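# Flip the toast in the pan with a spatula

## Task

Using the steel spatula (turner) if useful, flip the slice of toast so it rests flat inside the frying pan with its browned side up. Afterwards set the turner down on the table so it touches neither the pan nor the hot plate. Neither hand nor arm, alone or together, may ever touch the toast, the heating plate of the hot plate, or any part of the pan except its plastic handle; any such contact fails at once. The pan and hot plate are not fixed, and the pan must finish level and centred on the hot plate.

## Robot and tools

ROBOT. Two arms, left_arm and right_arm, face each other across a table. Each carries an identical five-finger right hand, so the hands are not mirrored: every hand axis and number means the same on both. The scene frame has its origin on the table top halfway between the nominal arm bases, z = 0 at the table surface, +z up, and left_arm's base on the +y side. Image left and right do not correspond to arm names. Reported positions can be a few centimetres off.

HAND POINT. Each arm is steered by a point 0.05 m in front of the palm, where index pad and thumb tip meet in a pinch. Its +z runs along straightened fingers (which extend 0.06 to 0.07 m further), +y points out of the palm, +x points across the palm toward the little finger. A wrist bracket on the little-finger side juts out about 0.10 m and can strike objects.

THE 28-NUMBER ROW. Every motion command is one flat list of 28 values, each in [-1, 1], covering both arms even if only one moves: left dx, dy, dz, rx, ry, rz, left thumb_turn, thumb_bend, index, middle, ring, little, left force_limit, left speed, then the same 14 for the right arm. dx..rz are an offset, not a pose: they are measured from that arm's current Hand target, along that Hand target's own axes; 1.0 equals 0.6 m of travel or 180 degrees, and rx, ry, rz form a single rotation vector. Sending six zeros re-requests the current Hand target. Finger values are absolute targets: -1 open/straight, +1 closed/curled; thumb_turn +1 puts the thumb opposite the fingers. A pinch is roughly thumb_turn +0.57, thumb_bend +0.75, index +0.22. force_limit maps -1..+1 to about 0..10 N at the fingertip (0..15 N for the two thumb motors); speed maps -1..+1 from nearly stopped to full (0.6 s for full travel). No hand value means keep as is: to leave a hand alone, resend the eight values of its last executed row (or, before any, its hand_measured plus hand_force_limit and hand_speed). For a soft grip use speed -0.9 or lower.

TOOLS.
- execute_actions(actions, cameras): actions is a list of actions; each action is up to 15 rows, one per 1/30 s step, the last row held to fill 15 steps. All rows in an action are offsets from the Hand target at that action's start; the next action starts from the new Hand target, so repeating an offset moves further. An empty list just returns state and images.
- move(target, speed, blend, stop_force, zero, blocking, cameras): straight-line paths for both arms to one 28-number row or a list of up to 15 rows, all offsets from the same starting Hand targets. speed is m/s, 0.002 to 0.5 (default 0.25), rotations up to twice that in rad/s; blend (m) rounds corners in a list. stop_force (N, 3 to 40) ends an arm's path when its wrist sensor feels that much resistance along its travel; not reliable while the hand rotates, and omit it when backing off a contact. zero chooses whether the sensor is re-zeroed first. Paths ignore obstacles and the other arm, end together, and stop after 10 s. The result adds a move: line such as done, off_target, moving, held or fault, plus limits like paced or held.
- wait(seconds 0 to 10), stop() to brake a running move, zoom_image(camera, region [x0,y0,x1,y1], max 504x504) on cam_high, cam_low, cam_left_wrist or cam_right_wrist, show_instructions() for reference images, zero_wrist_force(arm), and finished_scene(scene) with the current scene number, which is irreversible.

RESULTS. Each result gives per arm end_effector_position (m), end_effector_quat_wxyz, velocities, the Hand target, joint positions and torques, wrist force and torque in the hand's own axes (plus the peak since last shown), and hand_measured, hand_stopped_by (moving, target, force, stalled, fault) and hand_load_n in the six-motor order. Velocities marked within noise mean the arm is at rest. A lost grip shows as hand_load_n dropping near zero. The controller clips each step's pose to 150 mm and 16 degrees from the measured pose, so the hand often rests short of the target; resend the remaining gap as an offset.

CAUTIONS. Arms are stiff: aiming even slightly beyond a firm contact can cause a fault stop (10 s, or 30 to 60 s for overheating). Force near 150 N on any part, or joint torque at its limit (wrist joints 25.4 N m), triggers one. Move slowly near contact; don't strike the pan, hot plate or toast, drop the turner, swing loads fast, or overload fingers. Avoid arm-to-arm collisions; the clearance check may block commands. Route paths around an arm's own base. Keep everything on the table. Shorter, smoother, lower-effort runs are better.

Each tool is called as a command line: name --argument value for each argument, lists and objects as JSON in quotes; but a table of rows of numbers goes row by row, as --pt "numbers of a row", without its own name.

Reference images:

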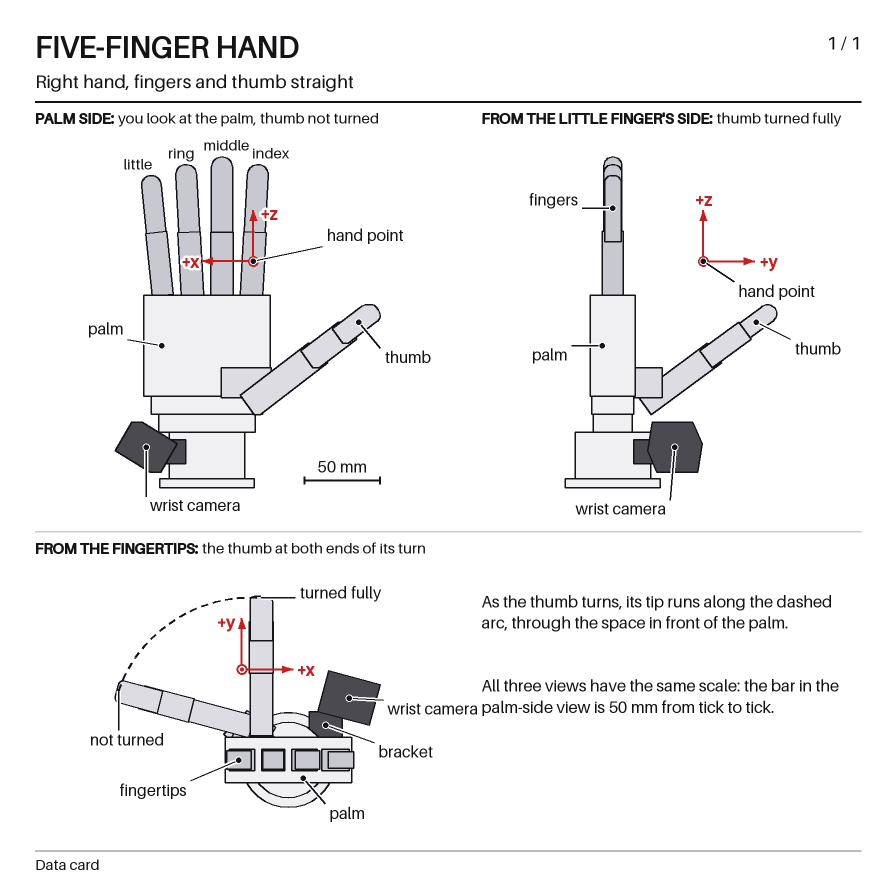

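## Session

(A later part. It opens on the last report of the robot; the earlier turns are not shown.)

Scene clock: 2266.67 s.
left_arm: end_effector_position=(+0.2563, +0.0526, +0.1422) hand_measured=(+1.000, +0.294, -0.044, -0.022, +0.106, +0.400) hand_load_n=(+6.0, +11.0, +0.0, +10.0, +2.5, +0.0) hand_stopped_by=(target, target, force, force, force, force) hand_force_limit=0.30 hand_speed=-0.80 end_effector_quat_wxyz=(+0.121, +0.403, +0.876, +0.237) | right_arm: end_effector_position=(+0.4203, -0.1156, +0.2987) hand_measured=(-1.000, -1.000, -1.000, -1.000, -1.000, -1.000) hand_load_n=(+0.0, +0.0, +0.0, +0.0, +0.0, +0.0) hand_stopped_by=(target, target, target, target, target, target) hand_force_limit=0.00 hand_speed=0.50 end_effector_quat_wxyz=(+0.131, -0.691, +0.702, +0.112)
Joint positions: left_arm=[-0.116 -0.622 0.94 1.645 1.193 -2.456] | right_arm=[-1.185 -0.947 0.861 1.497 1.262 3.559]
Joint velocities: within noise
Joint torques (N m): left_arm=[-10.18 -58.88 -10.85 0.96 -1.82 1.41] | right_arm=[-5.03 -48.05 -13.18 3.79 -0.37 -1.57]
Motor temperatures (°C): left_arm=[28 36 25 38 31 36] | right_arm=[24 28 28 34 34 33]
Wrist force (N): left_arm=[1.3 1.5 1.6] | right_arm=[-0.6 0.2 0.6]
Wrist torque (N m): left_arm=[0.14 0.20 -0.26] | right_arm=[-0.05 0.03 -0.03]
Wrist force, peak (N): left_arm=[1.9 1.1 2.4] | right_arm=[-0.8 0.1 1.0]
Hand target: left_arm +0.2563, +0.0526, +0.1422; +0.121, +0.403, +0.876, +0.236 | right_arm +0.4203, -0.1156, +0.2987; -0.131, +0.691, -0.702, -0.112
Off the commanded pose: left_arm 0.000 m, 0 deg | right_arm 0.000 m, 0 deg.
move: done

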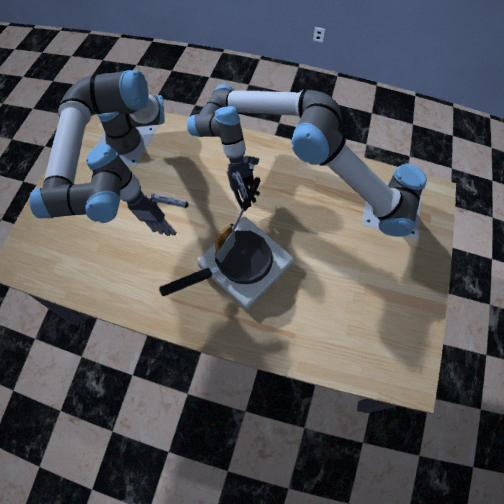

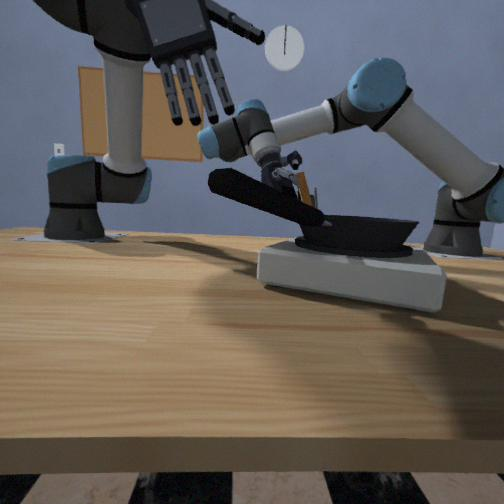

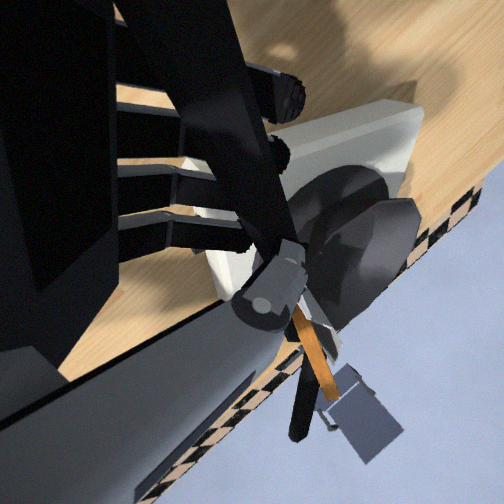

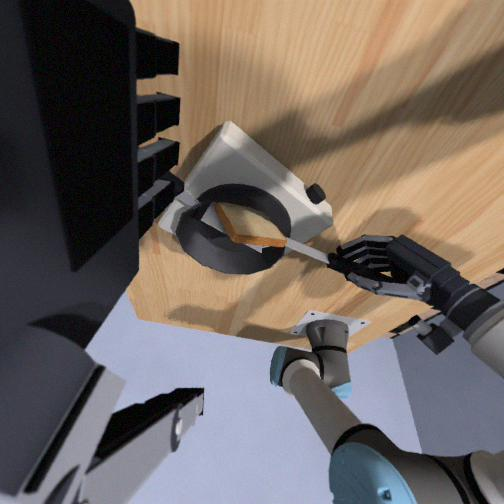

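move --target '[0.0187,0.0240,0.0138,0,0,0,1,0.3,0.35,0.35,0.85,0.95,0.3,-0.8,0,0,0,0,0,0,-1,-1,-1,-1,-1,-1,0,0.5]' --speed 0.02

zoom_image --camera "cam_high" --region '[205, 225, 275, 295]'

zoom_image --camera "cam_low" --region '[250, 120, 450, 300]'

zoom_image --camera "cam_right_wrist" --region '[150, 170, 350, 320]'

Scene clock: 2290.80 s.
left_arm: end_effector_position=(+0.2618, +0.0719, +0.1423) hand_measured=(+1.000, +0.294, -0.044, -0.022, +0.106, +0.400) hand_load_n=(+7.0, +10.5, +0.0, +10.0, +2.0, +0.0) hand_stopped_by=(target, target, force, force, force, force) hand_force_limit=0.30 hand_speed=-0.80 end_effector_quat_wxyz=(+0.121, +0.403, +0.876, +0.236) | right_arm: end_effector_position=(+0.4203, -0.1156, +0.2987) hand_measured=(-1.000, -1.000, -1.000, -1.000, -1.000, -1.000) hand_load_n=(+0.0, -0.5, +0.0, +0.0, +0.0, +0.0) hand_stopped_by=(target, target, target, target, target, target) hand_force_limit=0.00 hand_speed=0.50 end_effector_quat_wxyz=(+0.131, -0.691, +0.702, +0.112)
Joint positions: left_arm=[-0.11 -0.673 1.036 1.597 1.19 -2.45] | right_arm=[-1.185 -0.947 0.861 1.497 1.262 3.559]
Joint velocities: within noise
Joint torques (N m): left_arm=[6.48 -40.9 -23.44 4.84 -2.65 0.82] | right_arm=[-5.15 -47.95 -13.3 3.64 -0.35 -1.53]
Motor temperatures (°C): left_arm=[28 36 25 37 31 36] | right_arm=[24 28 28 34 34 33]
Wrist force (N): left_arm=[-0.2 -0.8 1.5] | right_arm=[-0.6 0.0 0.8]
Wrist torque (N m): left_arm=[0.18 0.04 0.04] | right_arm=[-0.09 0.03 -0.04]
Wrist force, peak (N): left_arm=[1.6 0.7 2.4] | right_arm=[-0.8 0.1 1.0]
Hand target: left_arm +0.2618, +0.0719, +0.1422; +0.121, +0.403, +0.876, +0.236 | right_arm +0.4203, -0.1156, +0.2987; -0.131, +0.691, -0.702, -0.112
Off the commanded pose: left_arm 0.000 m, 0 deg | right_arm 0.000 m, 0 deg.
move: done

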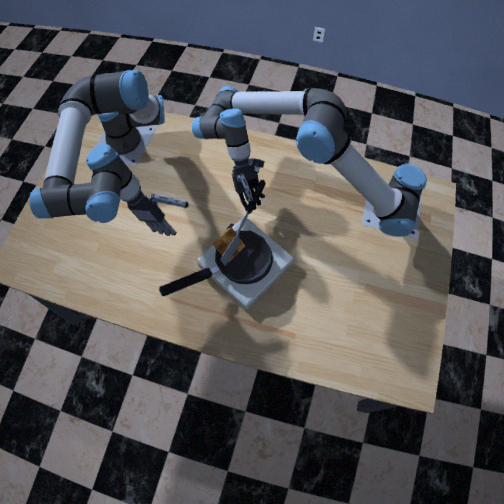

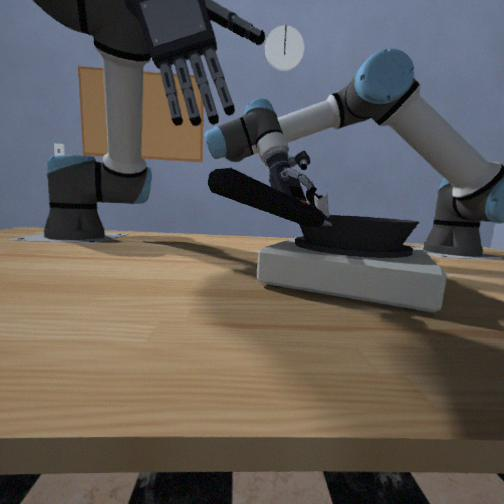

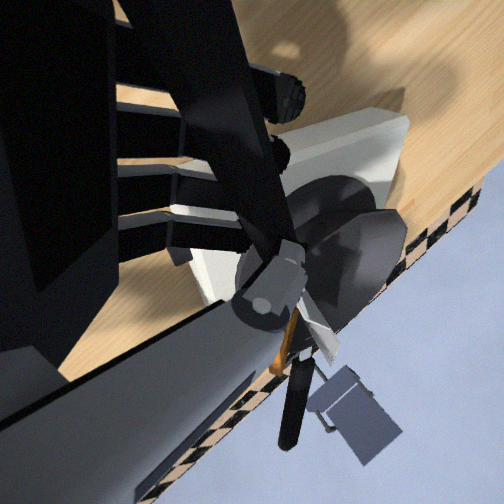

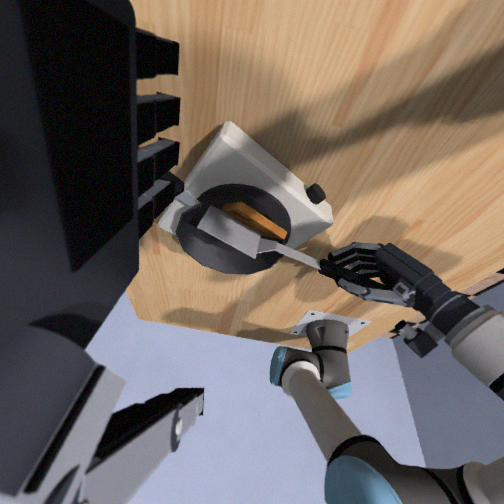

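Scaled by 7.200.

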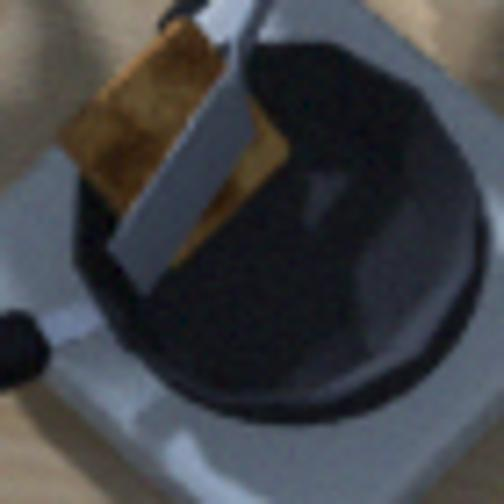

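Scaled by 2.520.

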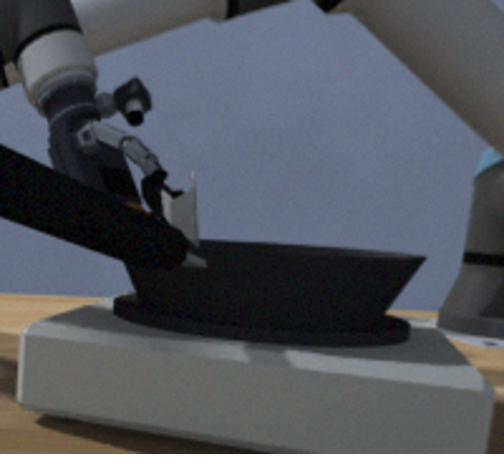

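Scaled by 2.520.

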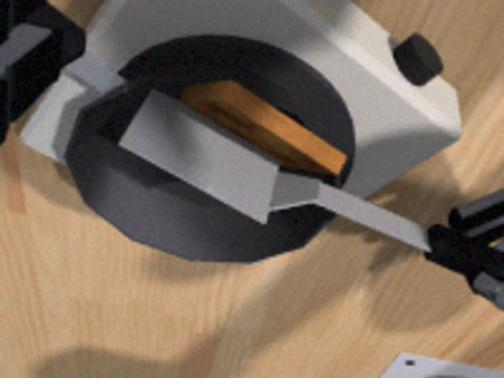

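move --target '[0.0240,0.0750,-0.0100,0,0,0,1,0.3,0.35,0.35,0.85,0.95,0.3,-0.8,0,0,0,0,0,0,-1,-1,-1,-1,-1,-1,0,0.5]' --speed 0.04

zoom_image --camera "cam_high" --region '[205, 225, 275, 295]'

zoom_image --camera "cam_low" --region '[250, 120, 450, 300]'

zoom_image --camera "cam_right_wrist" --region '[150, 170, 350, 320]'

Scene clock: 2304.87 s.
left_arm: end_effector_position=(+0.2794, +0.1064, +0.1701) hand_measured=(+1.000, +0.294, -0.044, -0.022, +0.106, +0.400) hand_load_n=(+7.5, +10.0, +0.0, +10.5, +2.0, +0.5) hand_stopped_by=(target, target, force, force, force, force) hand_force_limit=0.30 hand_speed=-0.80 end_effector_quat_wxyz=(+0.121, +0.403, +0.876, +0.236) | right_arm: end_effector_position=(+0.4203, -0.1156, +0.2987) hand_measured=(-1.000, -1.000, -1.000, -1.000, -1.000, -1.000) hand_load_n=(+0.0, +0.0, +0.0, +0.0, +0.0, +0.0) hand_stopped_by=(target, target, target, target, target, target) hand_force_limit=0.00 hand_speed=0.50 end_effector_quat_wxyz=(+0.131, -0.691, +0.702, +0.112)
Joint positions: left_arm=[-0.085 -0.779 1.157 1.574 1.181 -2.425] | right_arm=[-1.185 -0.947 0.861 1.497 1.262 3.559]
Joint velocities: within noise
Joint torques (N m): left_arm=[-10.79 -37.4 -26.59 3.19 -1.75 -1.65] | right_arm=[-5.26 -48.17 -13.52 3.61 -0.31 -1.5]
Motor temperatures (°C): left_arm=[28 36 25 37 31 36] | right_arm=[24 28 28 34 34 33]
Wrist force (N): left_arm=[0.2 -0.8 1.5] | right_arm=[-0.5 -0.2 0.9]
Wrist torque (N m): left_arm=[0.21 -0.04 0.08] | right_arm=[-0.11 0.00 -0.04]
Wrist force, peak (N): left_arm=[-0.2 -1.4 1.7] | right_arm=[-0.6 0.2 1.1]
Hand target: left_arm +0.2792, +0.1064, +0.1701; +0.121, +0.403, +0.876, +0.236 | right_arm +0.4203, -0.1156, +0.2987; -0.131, +0.691, -0.702, -0.112
Off the commanded pose: left_arm 0.000 m, 0 deg | right_arm 0.000 m, 0 deg.
move: done

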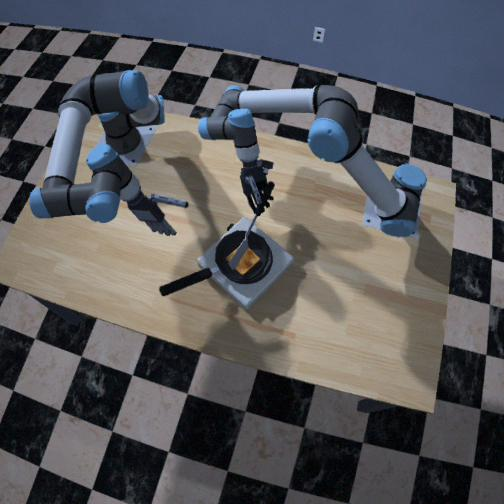

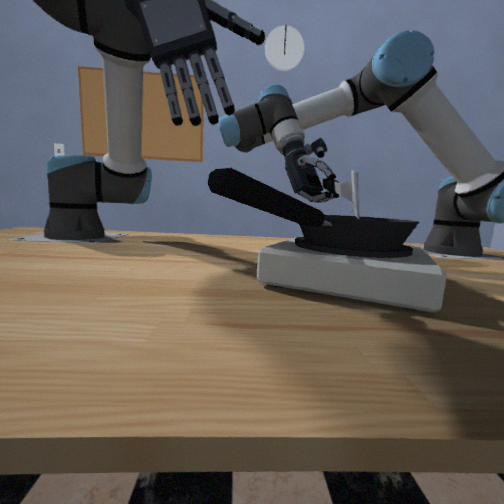

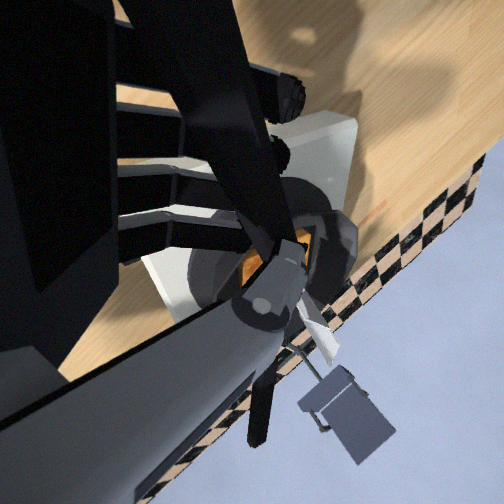

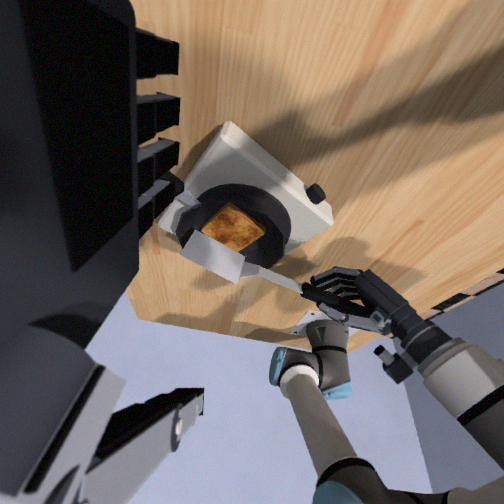

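Scaled by 7.200.

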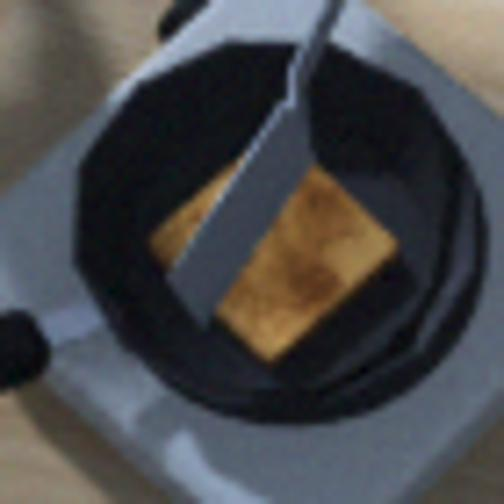

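Scaled by 2.520.

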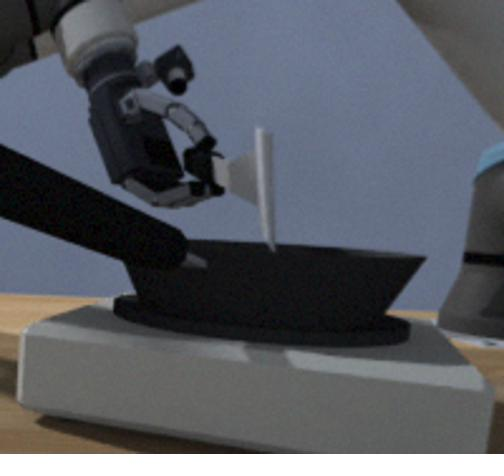

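Scaled by 2.520.

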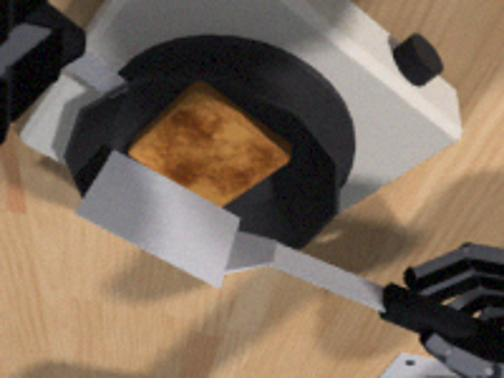

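move --target '[-0.0036,0.0852,-0.1433,0,0,0,1,0.3,0.35,0.35,0.85,0.95,0.3,-0.8,0,0,0,0,0,0,-1,-1,-1,-1,-1,-1,0,0.5]' --speed 0.1

zoom_image --camera "cam_high" --region '[195, 205, 305, 315]'

zoom_image --camera "cam_low" --region '[250, 120, 450, 320]'

zoom_image --camera "cam_right_wrist" --region '[130, 100, 360, 300]'

Scene clock: 2315.17 s.
left_arm: end_effector_position=(+0.2791, +0.1063, +0.2701) hand_measured=(+1.000, +0.294, -0.044, -0.022, +0.106, +0.400) hand_load_n=(+7.5, +10.5, +0.0, +10.5, +1.5, +0.0) hand_stopped_by=(target, target, force, force, force, force) hand_force_limit=0.30 hand_speed=-0.80 end_effector_quat_wxyz=(+0.121, +0.403, +0.876, +0.236) | right_arm: end_effector_position=(+0.4203, -0.1156, +0.2987) hand_measured=(-1.000, -1.000, -1.000, -1.000, -1.000, -1.000) hand_load_n=(+0.0, +0.0, +0.0, +0.0, +0.0, +0.0) hand_stopped_by=(target, target, target, target, target, target) hand_force_limit=0.00 hand_speed=0.50 end_effector_quat_wxyz=(+0.131, -0.691, +0.702, +0.112)
Joint positions: left_arm=[-0.086 -0.851 1.019 1.784 1.181 -2.426] | right_arm=[-1.185 -0.947 0.861 1.497 1.262 3.559]
Joint velocities: within noise
Joint torques (N m): left_arm=[-7.35 -35.9 -19.71 3.43 0.56 -1.59] | right_arm=[-5.08 -47.82 -13.25 3.67 -0.34 -1.55]
Motor temperatures (°C): left_arm=[28 36 25 37 31 36] | right_arm=[24 28 28 34 33 33]
Wrist force (N): left_arm=[-0.3 -0.8 1.4] | right_arm=[-0.6 0.1 0.6]
Wrist torque (N m): left_arm=[0.19 0.05 0.05] | right_arm=[-0.06 0.01 -0.03]
Wrist force, peak (N): left_arm=[0.1 -1.8 2.8] | right_arm=[-0.2 0.4 1.1]
Hand target: left_arm +0.2791, +0.1063, +0.2701; +0.121, +0.403, +0.876, +0.236 | right_arm +0.4203, -0.1156, +0.2987; -0.131, +0.691, -0.702, -0.112
Off the commanded pose: left_arm 0.000 m, 0 deg | right_arm 0.000 m, 0 deg.
move: done

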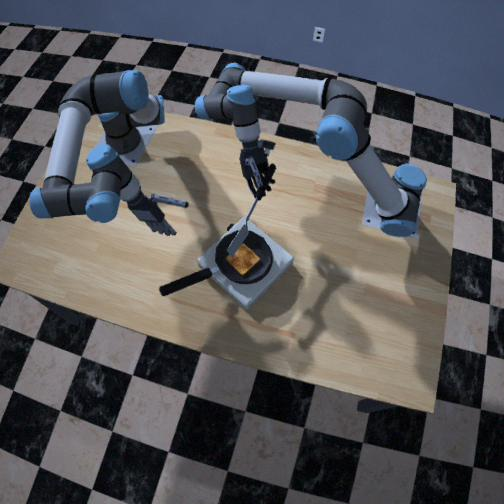

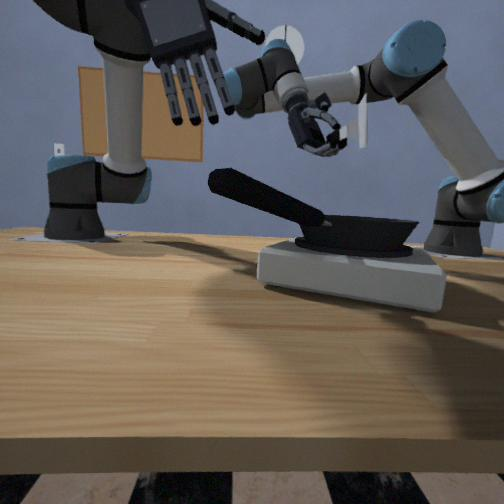

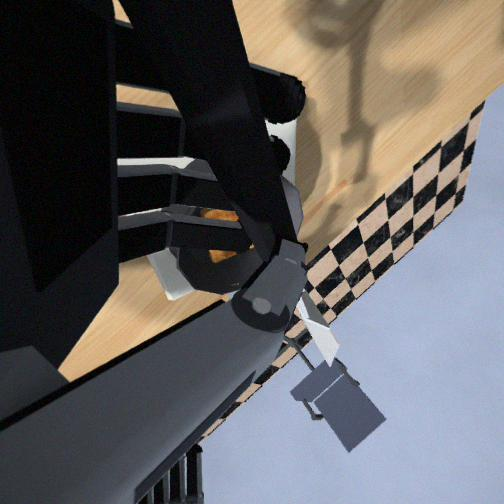

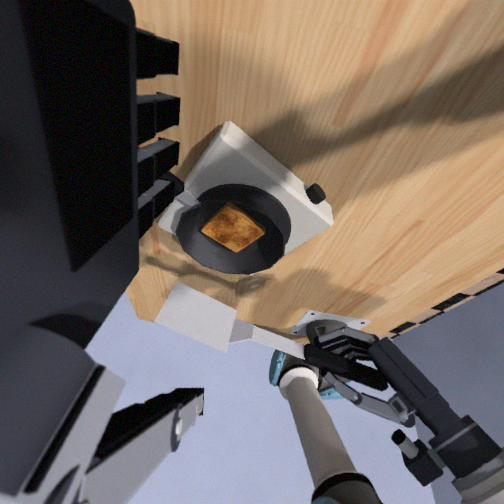

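Scaled by 4.582.

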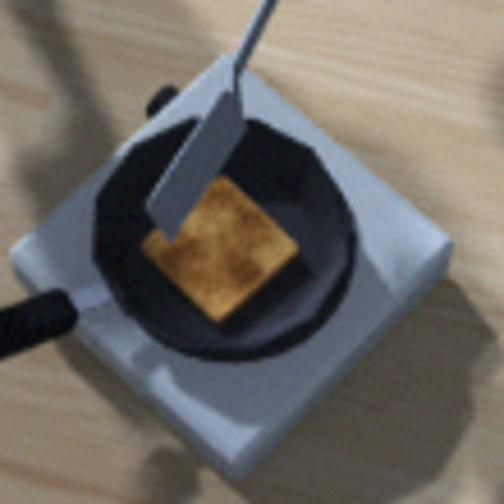

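Scaled by 2.520.

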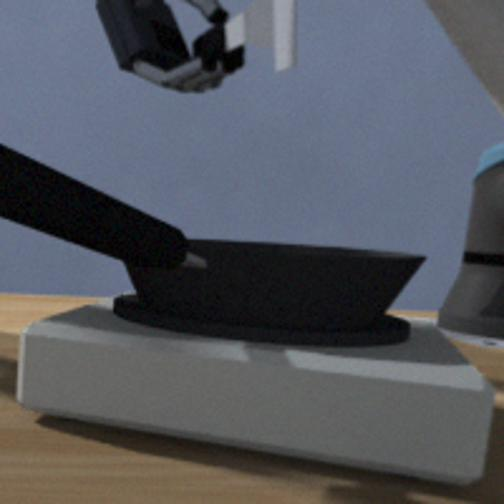

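Scaled by 2.191.

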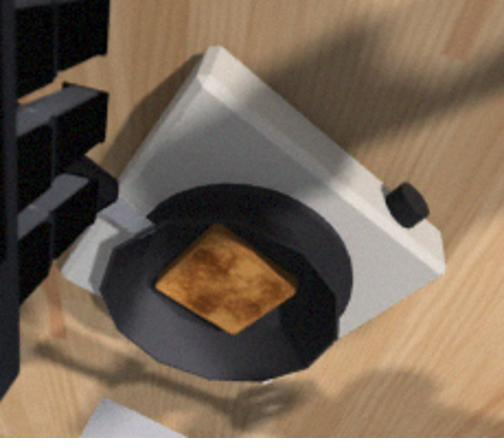

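move --target '[0.0597,0.1052,-0.1525,0.4878,0.0286,-0.3236,1,0.3,0.35,0.35,0.85,0.95,0.3,-0.8,0,0,0,0,0,0,-1,-1,-1,-1,-1,-1,0,0.5]' --speed 0.2

Scene clock: 2355.10 s.
left_arm: end_effector_position=(+0.2601, +0.1403, +0.3803) hand_measured=(+1.000, +0.294, -0.044, -0.022, +0.106, +0.400) hand_load_n=(+6.0, +11.5, +0.0, +9.0, +2.0, +0.0) hand_stopped_by=(target, target, force, force, force, force) hand_force_limit=0.30 hand_speed=-0.80 end_effector_quat_wxyz=(+0.124, +0.070, -0.869, +0.475) end_effector_velocity=(+0.000, -0.001, +0.000) end_effector_angular_velocity=(-0.004, +0.000, +0.000) | right_arm: end_effector_position=(+0.4203, -0.1156, +0.2987) hand_measured=(-1.000, -1.000, -1.000, -1.000, -1.000, -1.000) hand_load_n=(+0.0, +0.0, +0.0, +0.0, +0.0, +0.0) hand_stopped_by=(target, target, target, target, target, target) hand_force_limit=0.00 hand_speed=0.50 end_effector_quat_wxyz=(+0.131, -0.691, +0.702, +0.112)
Joint positions: left_arm=[0.364 -1.51 1.352 0.778 2.037 -3.166] | right_arm=[-1.185 -0.947 0.861 1.497 1.262 3.559]
Joint velocities: left_arm=[-0.001 0 0.001 -0.005 0 -0.003] | right_arm=[within noise]
Joint torques (N m): left_arm=[-13.31 -22.14 -17.71 -1.46 -0.8 -1.77] | right_arm=[-5.23 -47.43 -13.34 3.6 -0.26 -1.45]
Motor temperatures (°C): left_arm=[28 36 25 37 31 36] | right_arm=[24 28 28 34 33 33]
Wrist force (N): left_arm=[-0.7 0.8 1.4] | right_arm=[-0.6 0.2 0.7]
Wrist torque (N m): left_arm=[-0.23 0.03 -0.12] | right_arm=[-0.05 0.03 -0.04]
Wrist force, peak (N): left_arm=[-0.1 0.5 2.2] | right_arm=[-0.8 0.0 1.0]
Hand target: left_arm +0.2600, +0.1403, +0.3802; -0.124, -0.070, +0.869, -0.475 | right_arm +0.4203, -0.1156, +0.2987; -0.131, +0.691, -0.702, -0.112
Off the commanded pose: left_arm 0.000 m, 0 deg | right_arm 0.000 m, 0 deg.
move: done

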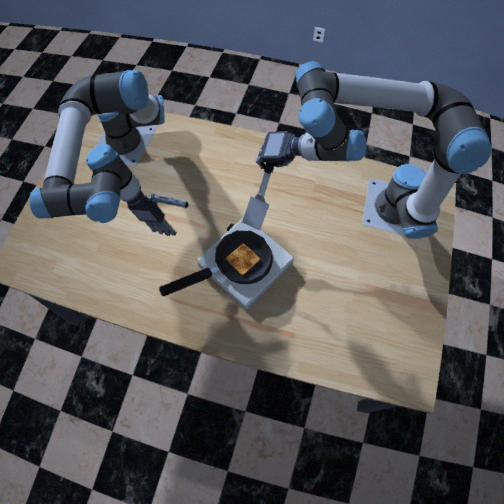

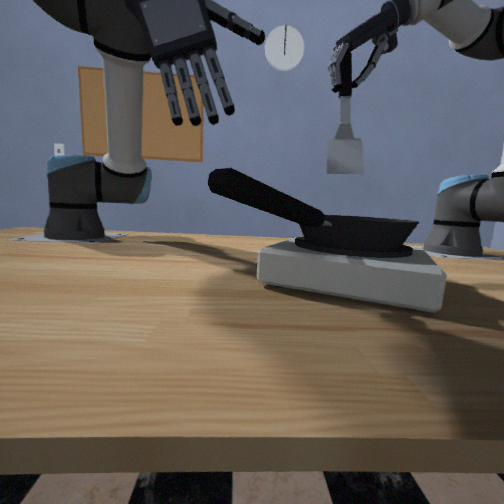

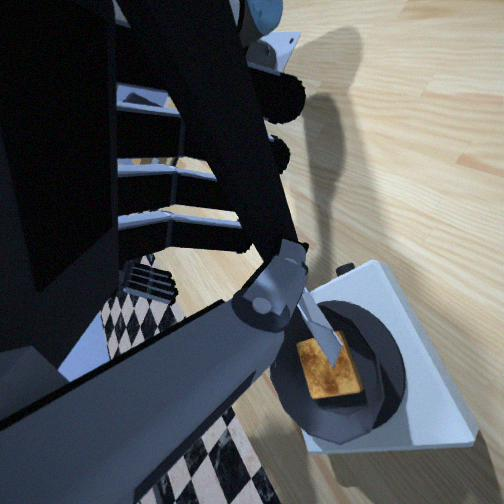

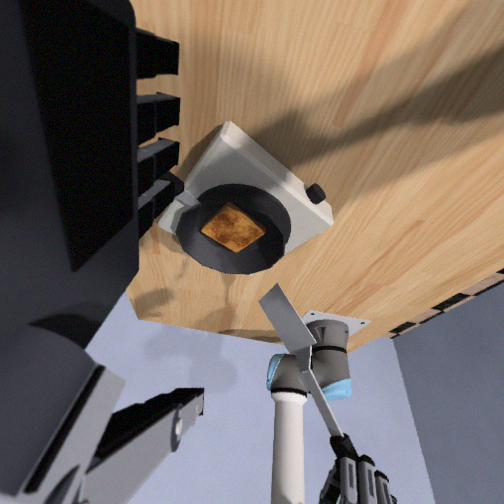

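zoom_image --camera "cam_high" --region '[195, 210, 305, 320]'

zoom_image --camera "cam_right_wrist" --region '[150, 100, 350, 300]'

zoom_image --camera "cam_low" --region '[280, 190, 450, 320]'

Scaled by 4.582.

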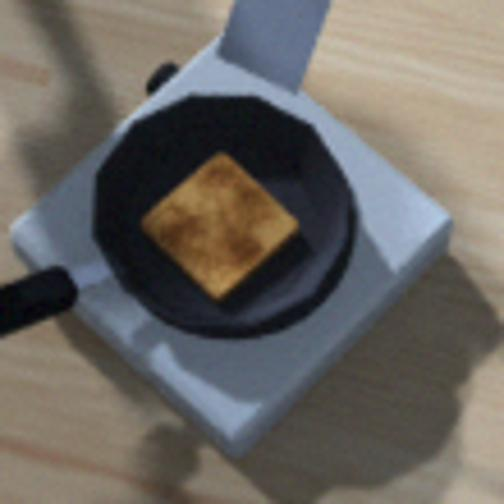

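Scaled by 2.520.

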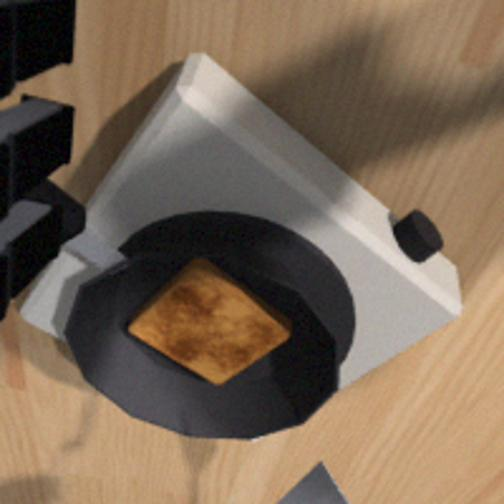

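Scaled by 2.965.

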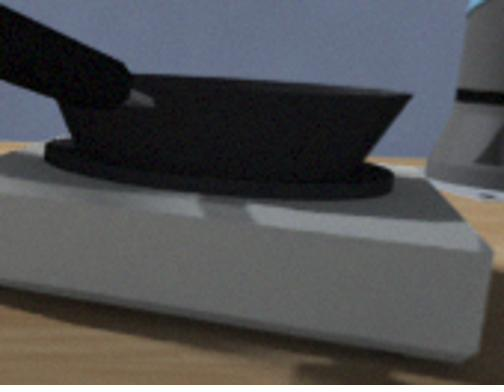

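move --target '[-0.0673,0.1063,0.0870,0,0,0,1,0.3,0.35,0.35,0.85,0.95,0.3,-0.8,0,0,0,0,0,0,-1,-1,-1,-1,-1,-1,0,0.5]' --speed 0.08 --stop_force 4

zoom_image --camera "cam_high" --region '[195, 210, 305, 320]'

zoom_image --camera "cam_right_wrist" --region '[150, 100, 350, 300]'

zoom_image --camera "cam_low" --region '[280, 150, 450, 320]'

Scene clock: 2377.80 s.
left_arm: end_effector_position=(+0.2758, +0.1309, +0.2903) hand_measured=(+1.000, +0.294, -0.044, -0.022, +0.106, +0.400) hand_load_n=(+6.0, +11.5, +0.0, +9.0, +2.0, +0.5) hand_stopped_by=(target, target, force, force, force, force) hand_force_limit=0.30 hand_speed=-0.80 end_effector_quat_wxyz=(+0.124, +0.070, -0.869, +0.475) | right_arm: end_effector_position=(+0.4203, -0.1156, +0.2987) hand_measured=(-1.000, -1.000, -1.000, -1.000, -1.000, -1.000) hand_load_n=(+0.0, +0.0, -0.5, +0.0, -0.5, +0.0) hand_stopped_by=(target, target, target, target, target, target) hand_force_limit=0.00 hand_speed=0.50 end_effector_quat_wxyz=(+0.131, -0.691, +0.702, +0.112)
Joint positions: left_arm=[0.394 -1.474 1.544 0.558 2.061 -3.147] | right_arm=[-1.185 -0.947 0.861 1.497 1.262 3.559]
Joint velocities: within noise
Joint torques (N m): left_arm=[-13.72 -35.23 -15.6 -1.48 -1.38 -1.91] | right_arm=[-5.06 -47.42 -13.05 3.57 -0.31 -1.48]
Motor temperatures (°C): left_arm=[28 36 25 37 31 36] | right_arm=[24 28 28 34 33 33]
Wrist force (N): left_arm=[-0.5 0.7 1.3] | right_arm=[-0.5 -0.1 0.8]
Wrist torque (N m): left_arm=[-0.25 -0.01 -0.10] | right_arm=[-0.10 0.01 -0.03]
Wrist force, peak (N): left_arm=[-1.0 1.7 1.9] | right_arm=[-0.7 0.0 1.0]
Hand target: left_arm +0.2758, +0.1309, +0.2903; -0.124, -0.070, +0.869, -0.475 | right_arm +0.4203, -0.1156, +0.2987; -0.131, +0.691, -0.702, -0.112
Off the commanded pose: left_arm 0.000 m, 0 deg | right_arm 0.000 m, 0 deg.
move: done

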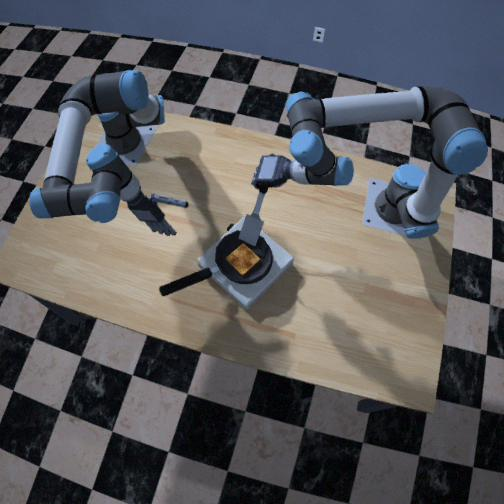

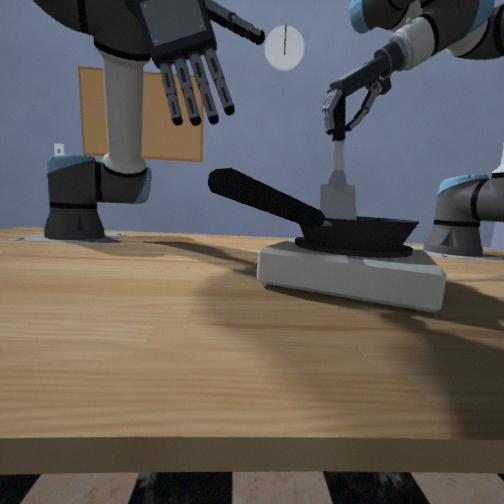

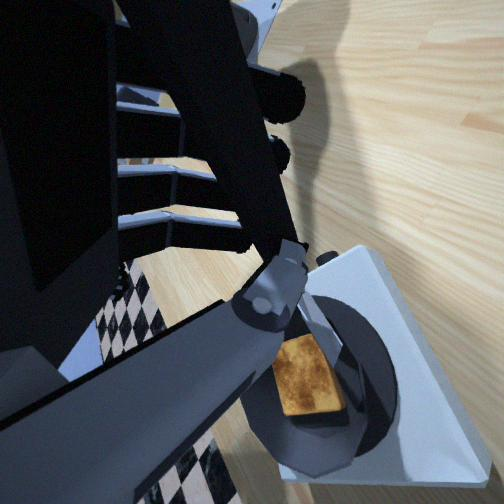

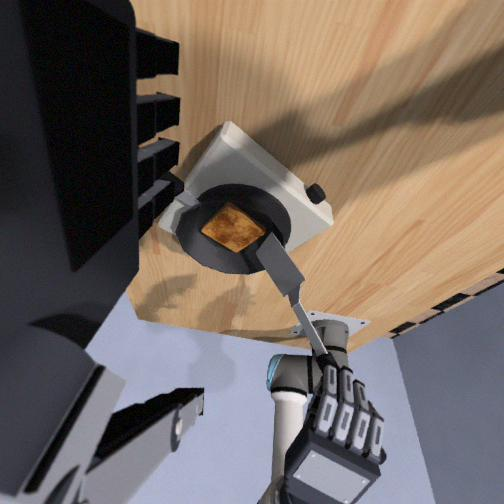

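Scaled by 4.582.

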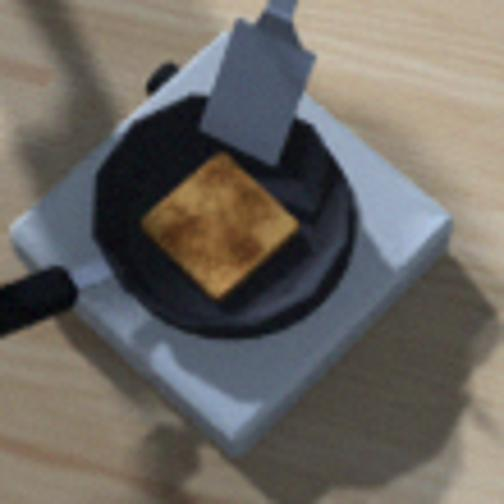

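Scaled by 2.520.

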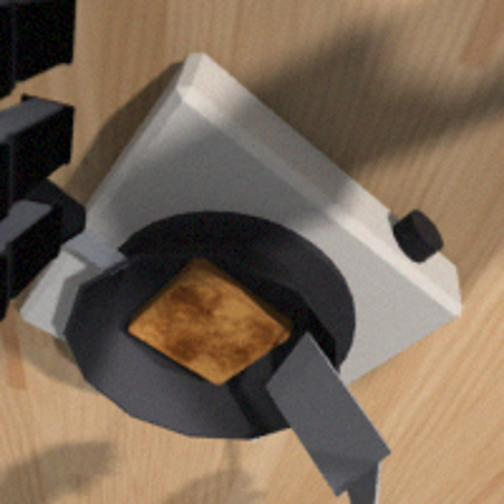

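Scaled by 2.965.

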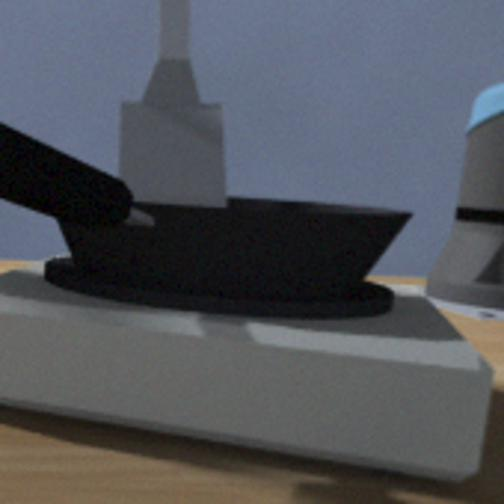

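move --target '[0.0308,0.0125,-0.0027,0,0,0,1,0.3,0.35,0.35,0.85,0.95,0.3,-0.8,0,0,0,0,0,0,-1,-1,-1,-1,-1,-1,0,0.5]' --speed 0.02 --stop_force 3

zoom_image --camera "cam_right_wrist" --region '[150, 100, 350, 300]'

zoom_image --camera "cam_high" --region '[195, 210, 305, 320]'

Scene clock: 2417.37 s.
left_arm: end_effector_position=(+0.2565, +0.1362, +0.2903) hand_measured=(+1.000, +0.294, -0.044, -0.022, +0.106, +0.400) hand_load_n=(+5.0, +12.5, +0.0, +8.0, +2.5, +3.5) hand_stopped_by=(target, target, force, force, force, force) hand_force_limit=0.30 hand_speed=-0.80 end_effector_quat_wxyz=(+0.124, +0.070, -0.869, +0.475) | right_arm: end_effector_position=(+0.4203, -0.1156, +0.2987) hand_measured=(-1.000, -1.000, -1.000, -1.000, -1.000, -1.000) hand_load_n=(+0.0, +0.0, +0.0, +0.0, +0.0, +0.0) hand_stopped_by=(target, target, target, target, target, target) hand_force_limit=0.00 hand_speed=0.50 end_effector_quat_wxyz=(+0.131, -0.691, +0.702, +0.112)
Joint positions: left_arm=[0.35 -1.518 1.59 0.544 2.026 -3.175] | right_arm=[-1.185 -0.947 0.861 1.497 1.262 3.559]
Joint velocities: within noise
Joint torques (N m): left_arm=[12.2 -12.99 -27.89 1.66 2.49 1.53] | right_arm=[-4.59 -47.24 -12.75 3.59 -0.3 -1.45]
Motor temperatures (°C): left_arm=[28 36 25 37 31 36] | right_arm=[24 28 28 34 33 33]
Wrist force (N): left_arm=[-1.3 -0.2 -0.4] | right_arm=[-0.3 0.2 0.9]
Wrist torque (N m): left_arm=[-0.12 -0.20 0.13] | right_arm=[-0.06 -0.03 -0.02]
Wrist force, peak (N): left_arm=[-2.3 0.8 0.8] | right_arm=[-0.7 0.3 1.1]
Hand target: left_arm +0.2565, +0.1362, +0.2903; -0.124, -0.070, +0.869, -0.475 | right_arm +0.4203, -0.1156, +0.2987; -0.131, +0.691, -0.702, -0.112
Off the commanded pose: left_arm 0.000 m, 0 deg | right_arm 0.000 m, 0 deg.
move: done

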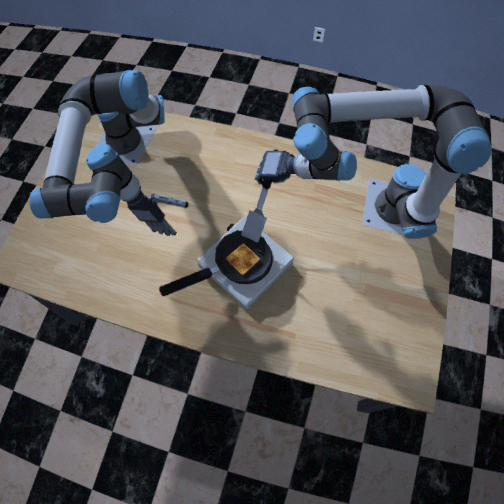

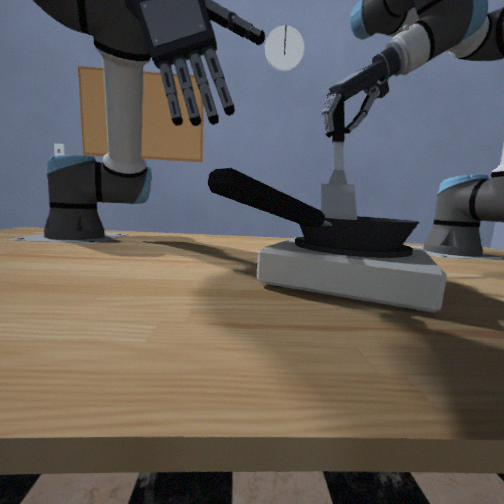

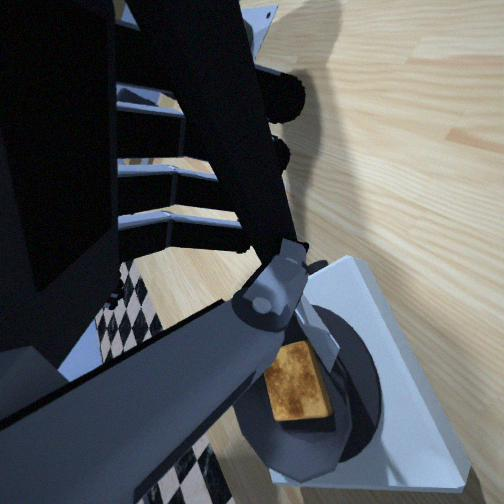

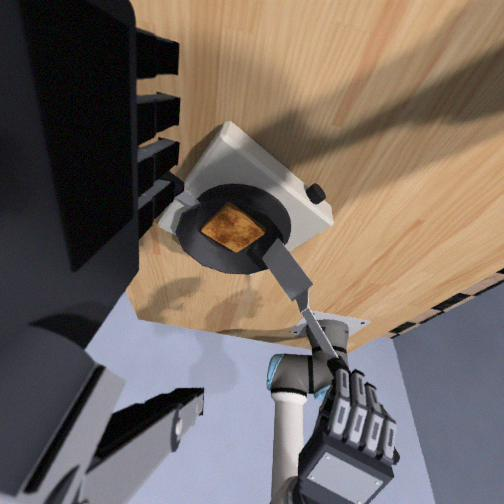

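Scaled by 2.520.

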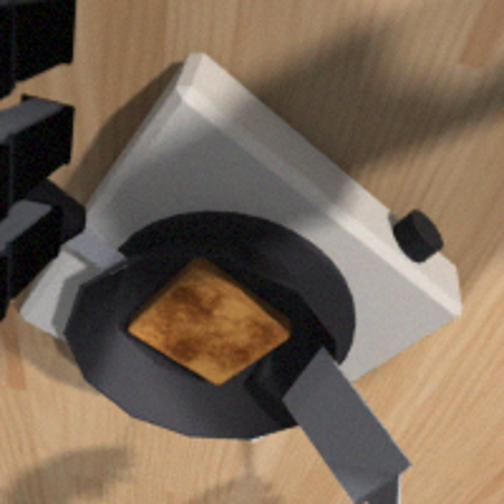

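Scaled by 4.582.

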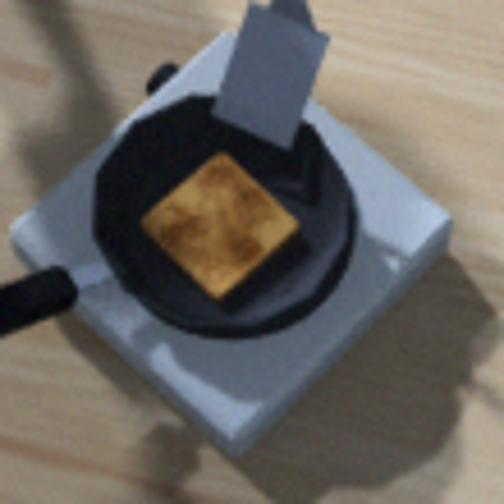

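move --target '[0.0168,0.0095,-0.0058,0,0,0,1,0.3,0.35,0.35,0.85,0.95,0.3,-0.8,0,0,0,0,0,0,-1,-1,-1,-1,-1,-1,0,0.5]' --speed 0.02

zoom_image --camera "cam_right_wrist" --region '[150, 100, 350, 300]'

zoom_image --camera "cam_high" --region '[195, 210, 305, 320]'

zoom_image --camera "cam_low" --region '[280, 190, 450, 320]'

Scene clock: 2429.47 s.
left_arm: end_effector_position=(+0.2459, +0.1422, +0.2903) hand_measured=(+1.000, +0.294, -0.044, -0.022, +0.106, +0.400) hand_load_n=(+5.0, +13.0, +1.0, +8.0, +1.5, +4.5) hand_stopped_by=(target, target, force, force, force, force) hand_force_limit=0.30 hand_speed=-0.80 end_effector_quat_wxyz=(+0.124, +0.070, -0.869, +0.475) | right_arm: end_effector_position=(+0.4203, -0.1156, +0.2987) hand_measured=(-1.000, -1.000, -1.000, -1.000, -1.000, -1.000) hand_load_n=(+0.0, +0.0, +0.0, +0.0, +0.0, +0.0) hand_stopped_by=(target, target, target, target, target, target) hand_force_limit=0.00 hand_speed=0.50 end_effector_quat_wxyz=(+0.131, -0.691, +0.702, +0.112)
Joint positions: left_arm=[0.328 -1.549 1.621 0.537 2.007 -3.19] | right_arm=[-1.185 -0.947 0.861 1.497 1.262 3.559]
Joint velocities: within noise
Joint torques (N m): left_arm=[11.12 -11.68 -28.22 -0.41 2.43 0.9] | right_arm=[-4.48 -47.18 -13.25 3.59 -0.26 -1.4]
Motor temperatures (°C): left_arm=[28 36 25 37 31 35] | right_arm=[24 28 28 34 33 33]
Wrist force (N): left_arm=[-2.0 -0.4 0.0] | right_arm=[-0.6 0.2 0.8]
Wrist torque (N m): left_arm=[-0.08 -0.22 0.16] | right_arm=[-0.05 0.01 -0.03]
Wrist force, peak (N): left_arm=[-2.5 0.3 0.8] | right_arm=[-0.4 0.1 1.1]
Hand target: left_arm +0.2460, +0.1422, +0.2903; -0.124, -0.070, +0.869, -0.475 | right_arm +0.4203, -0.1156, +0.2987; -0.131, +0.691, -0.702, -0.112
Off the commanded pose: left_arm 0.000 m, 0 deg | right_arm 0.000 m, 0 deg.
move: done

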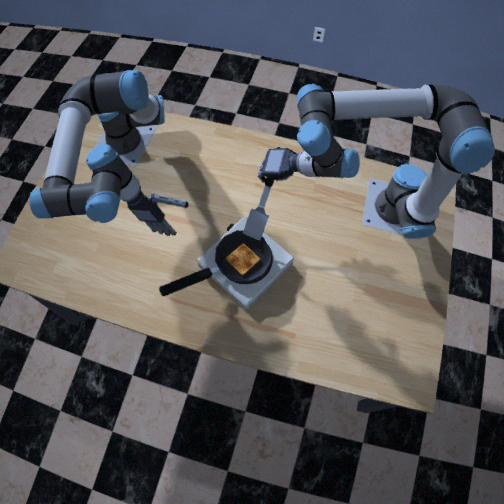

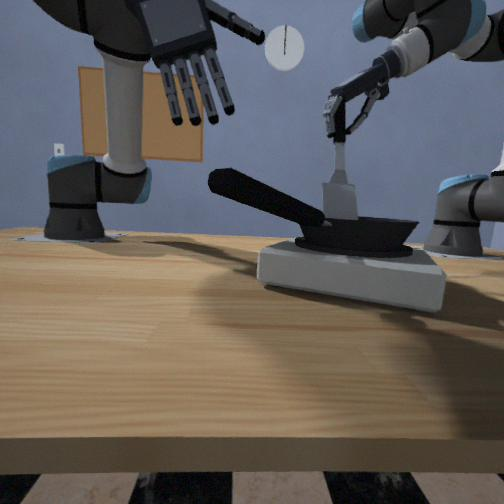

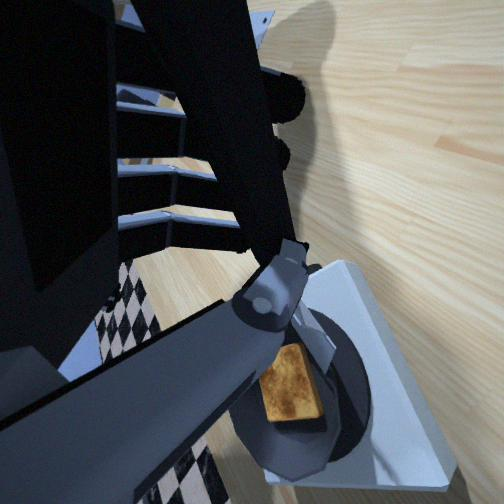

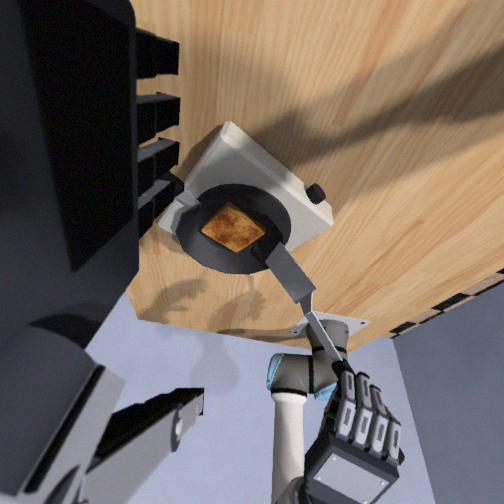

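Scaled by 2.520.

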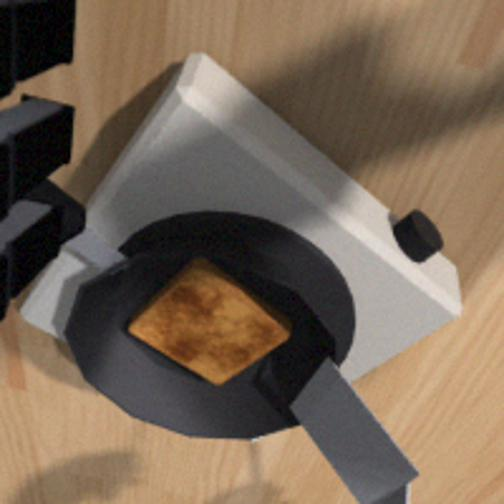

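Scaled by 4.582.

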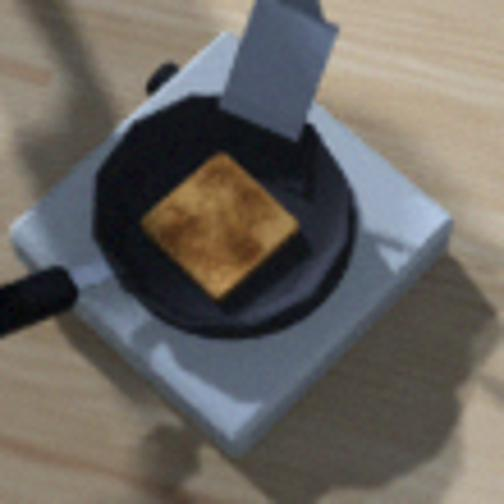

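Scaled by 2.965.

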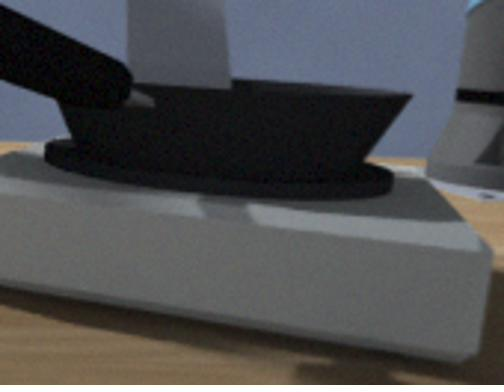

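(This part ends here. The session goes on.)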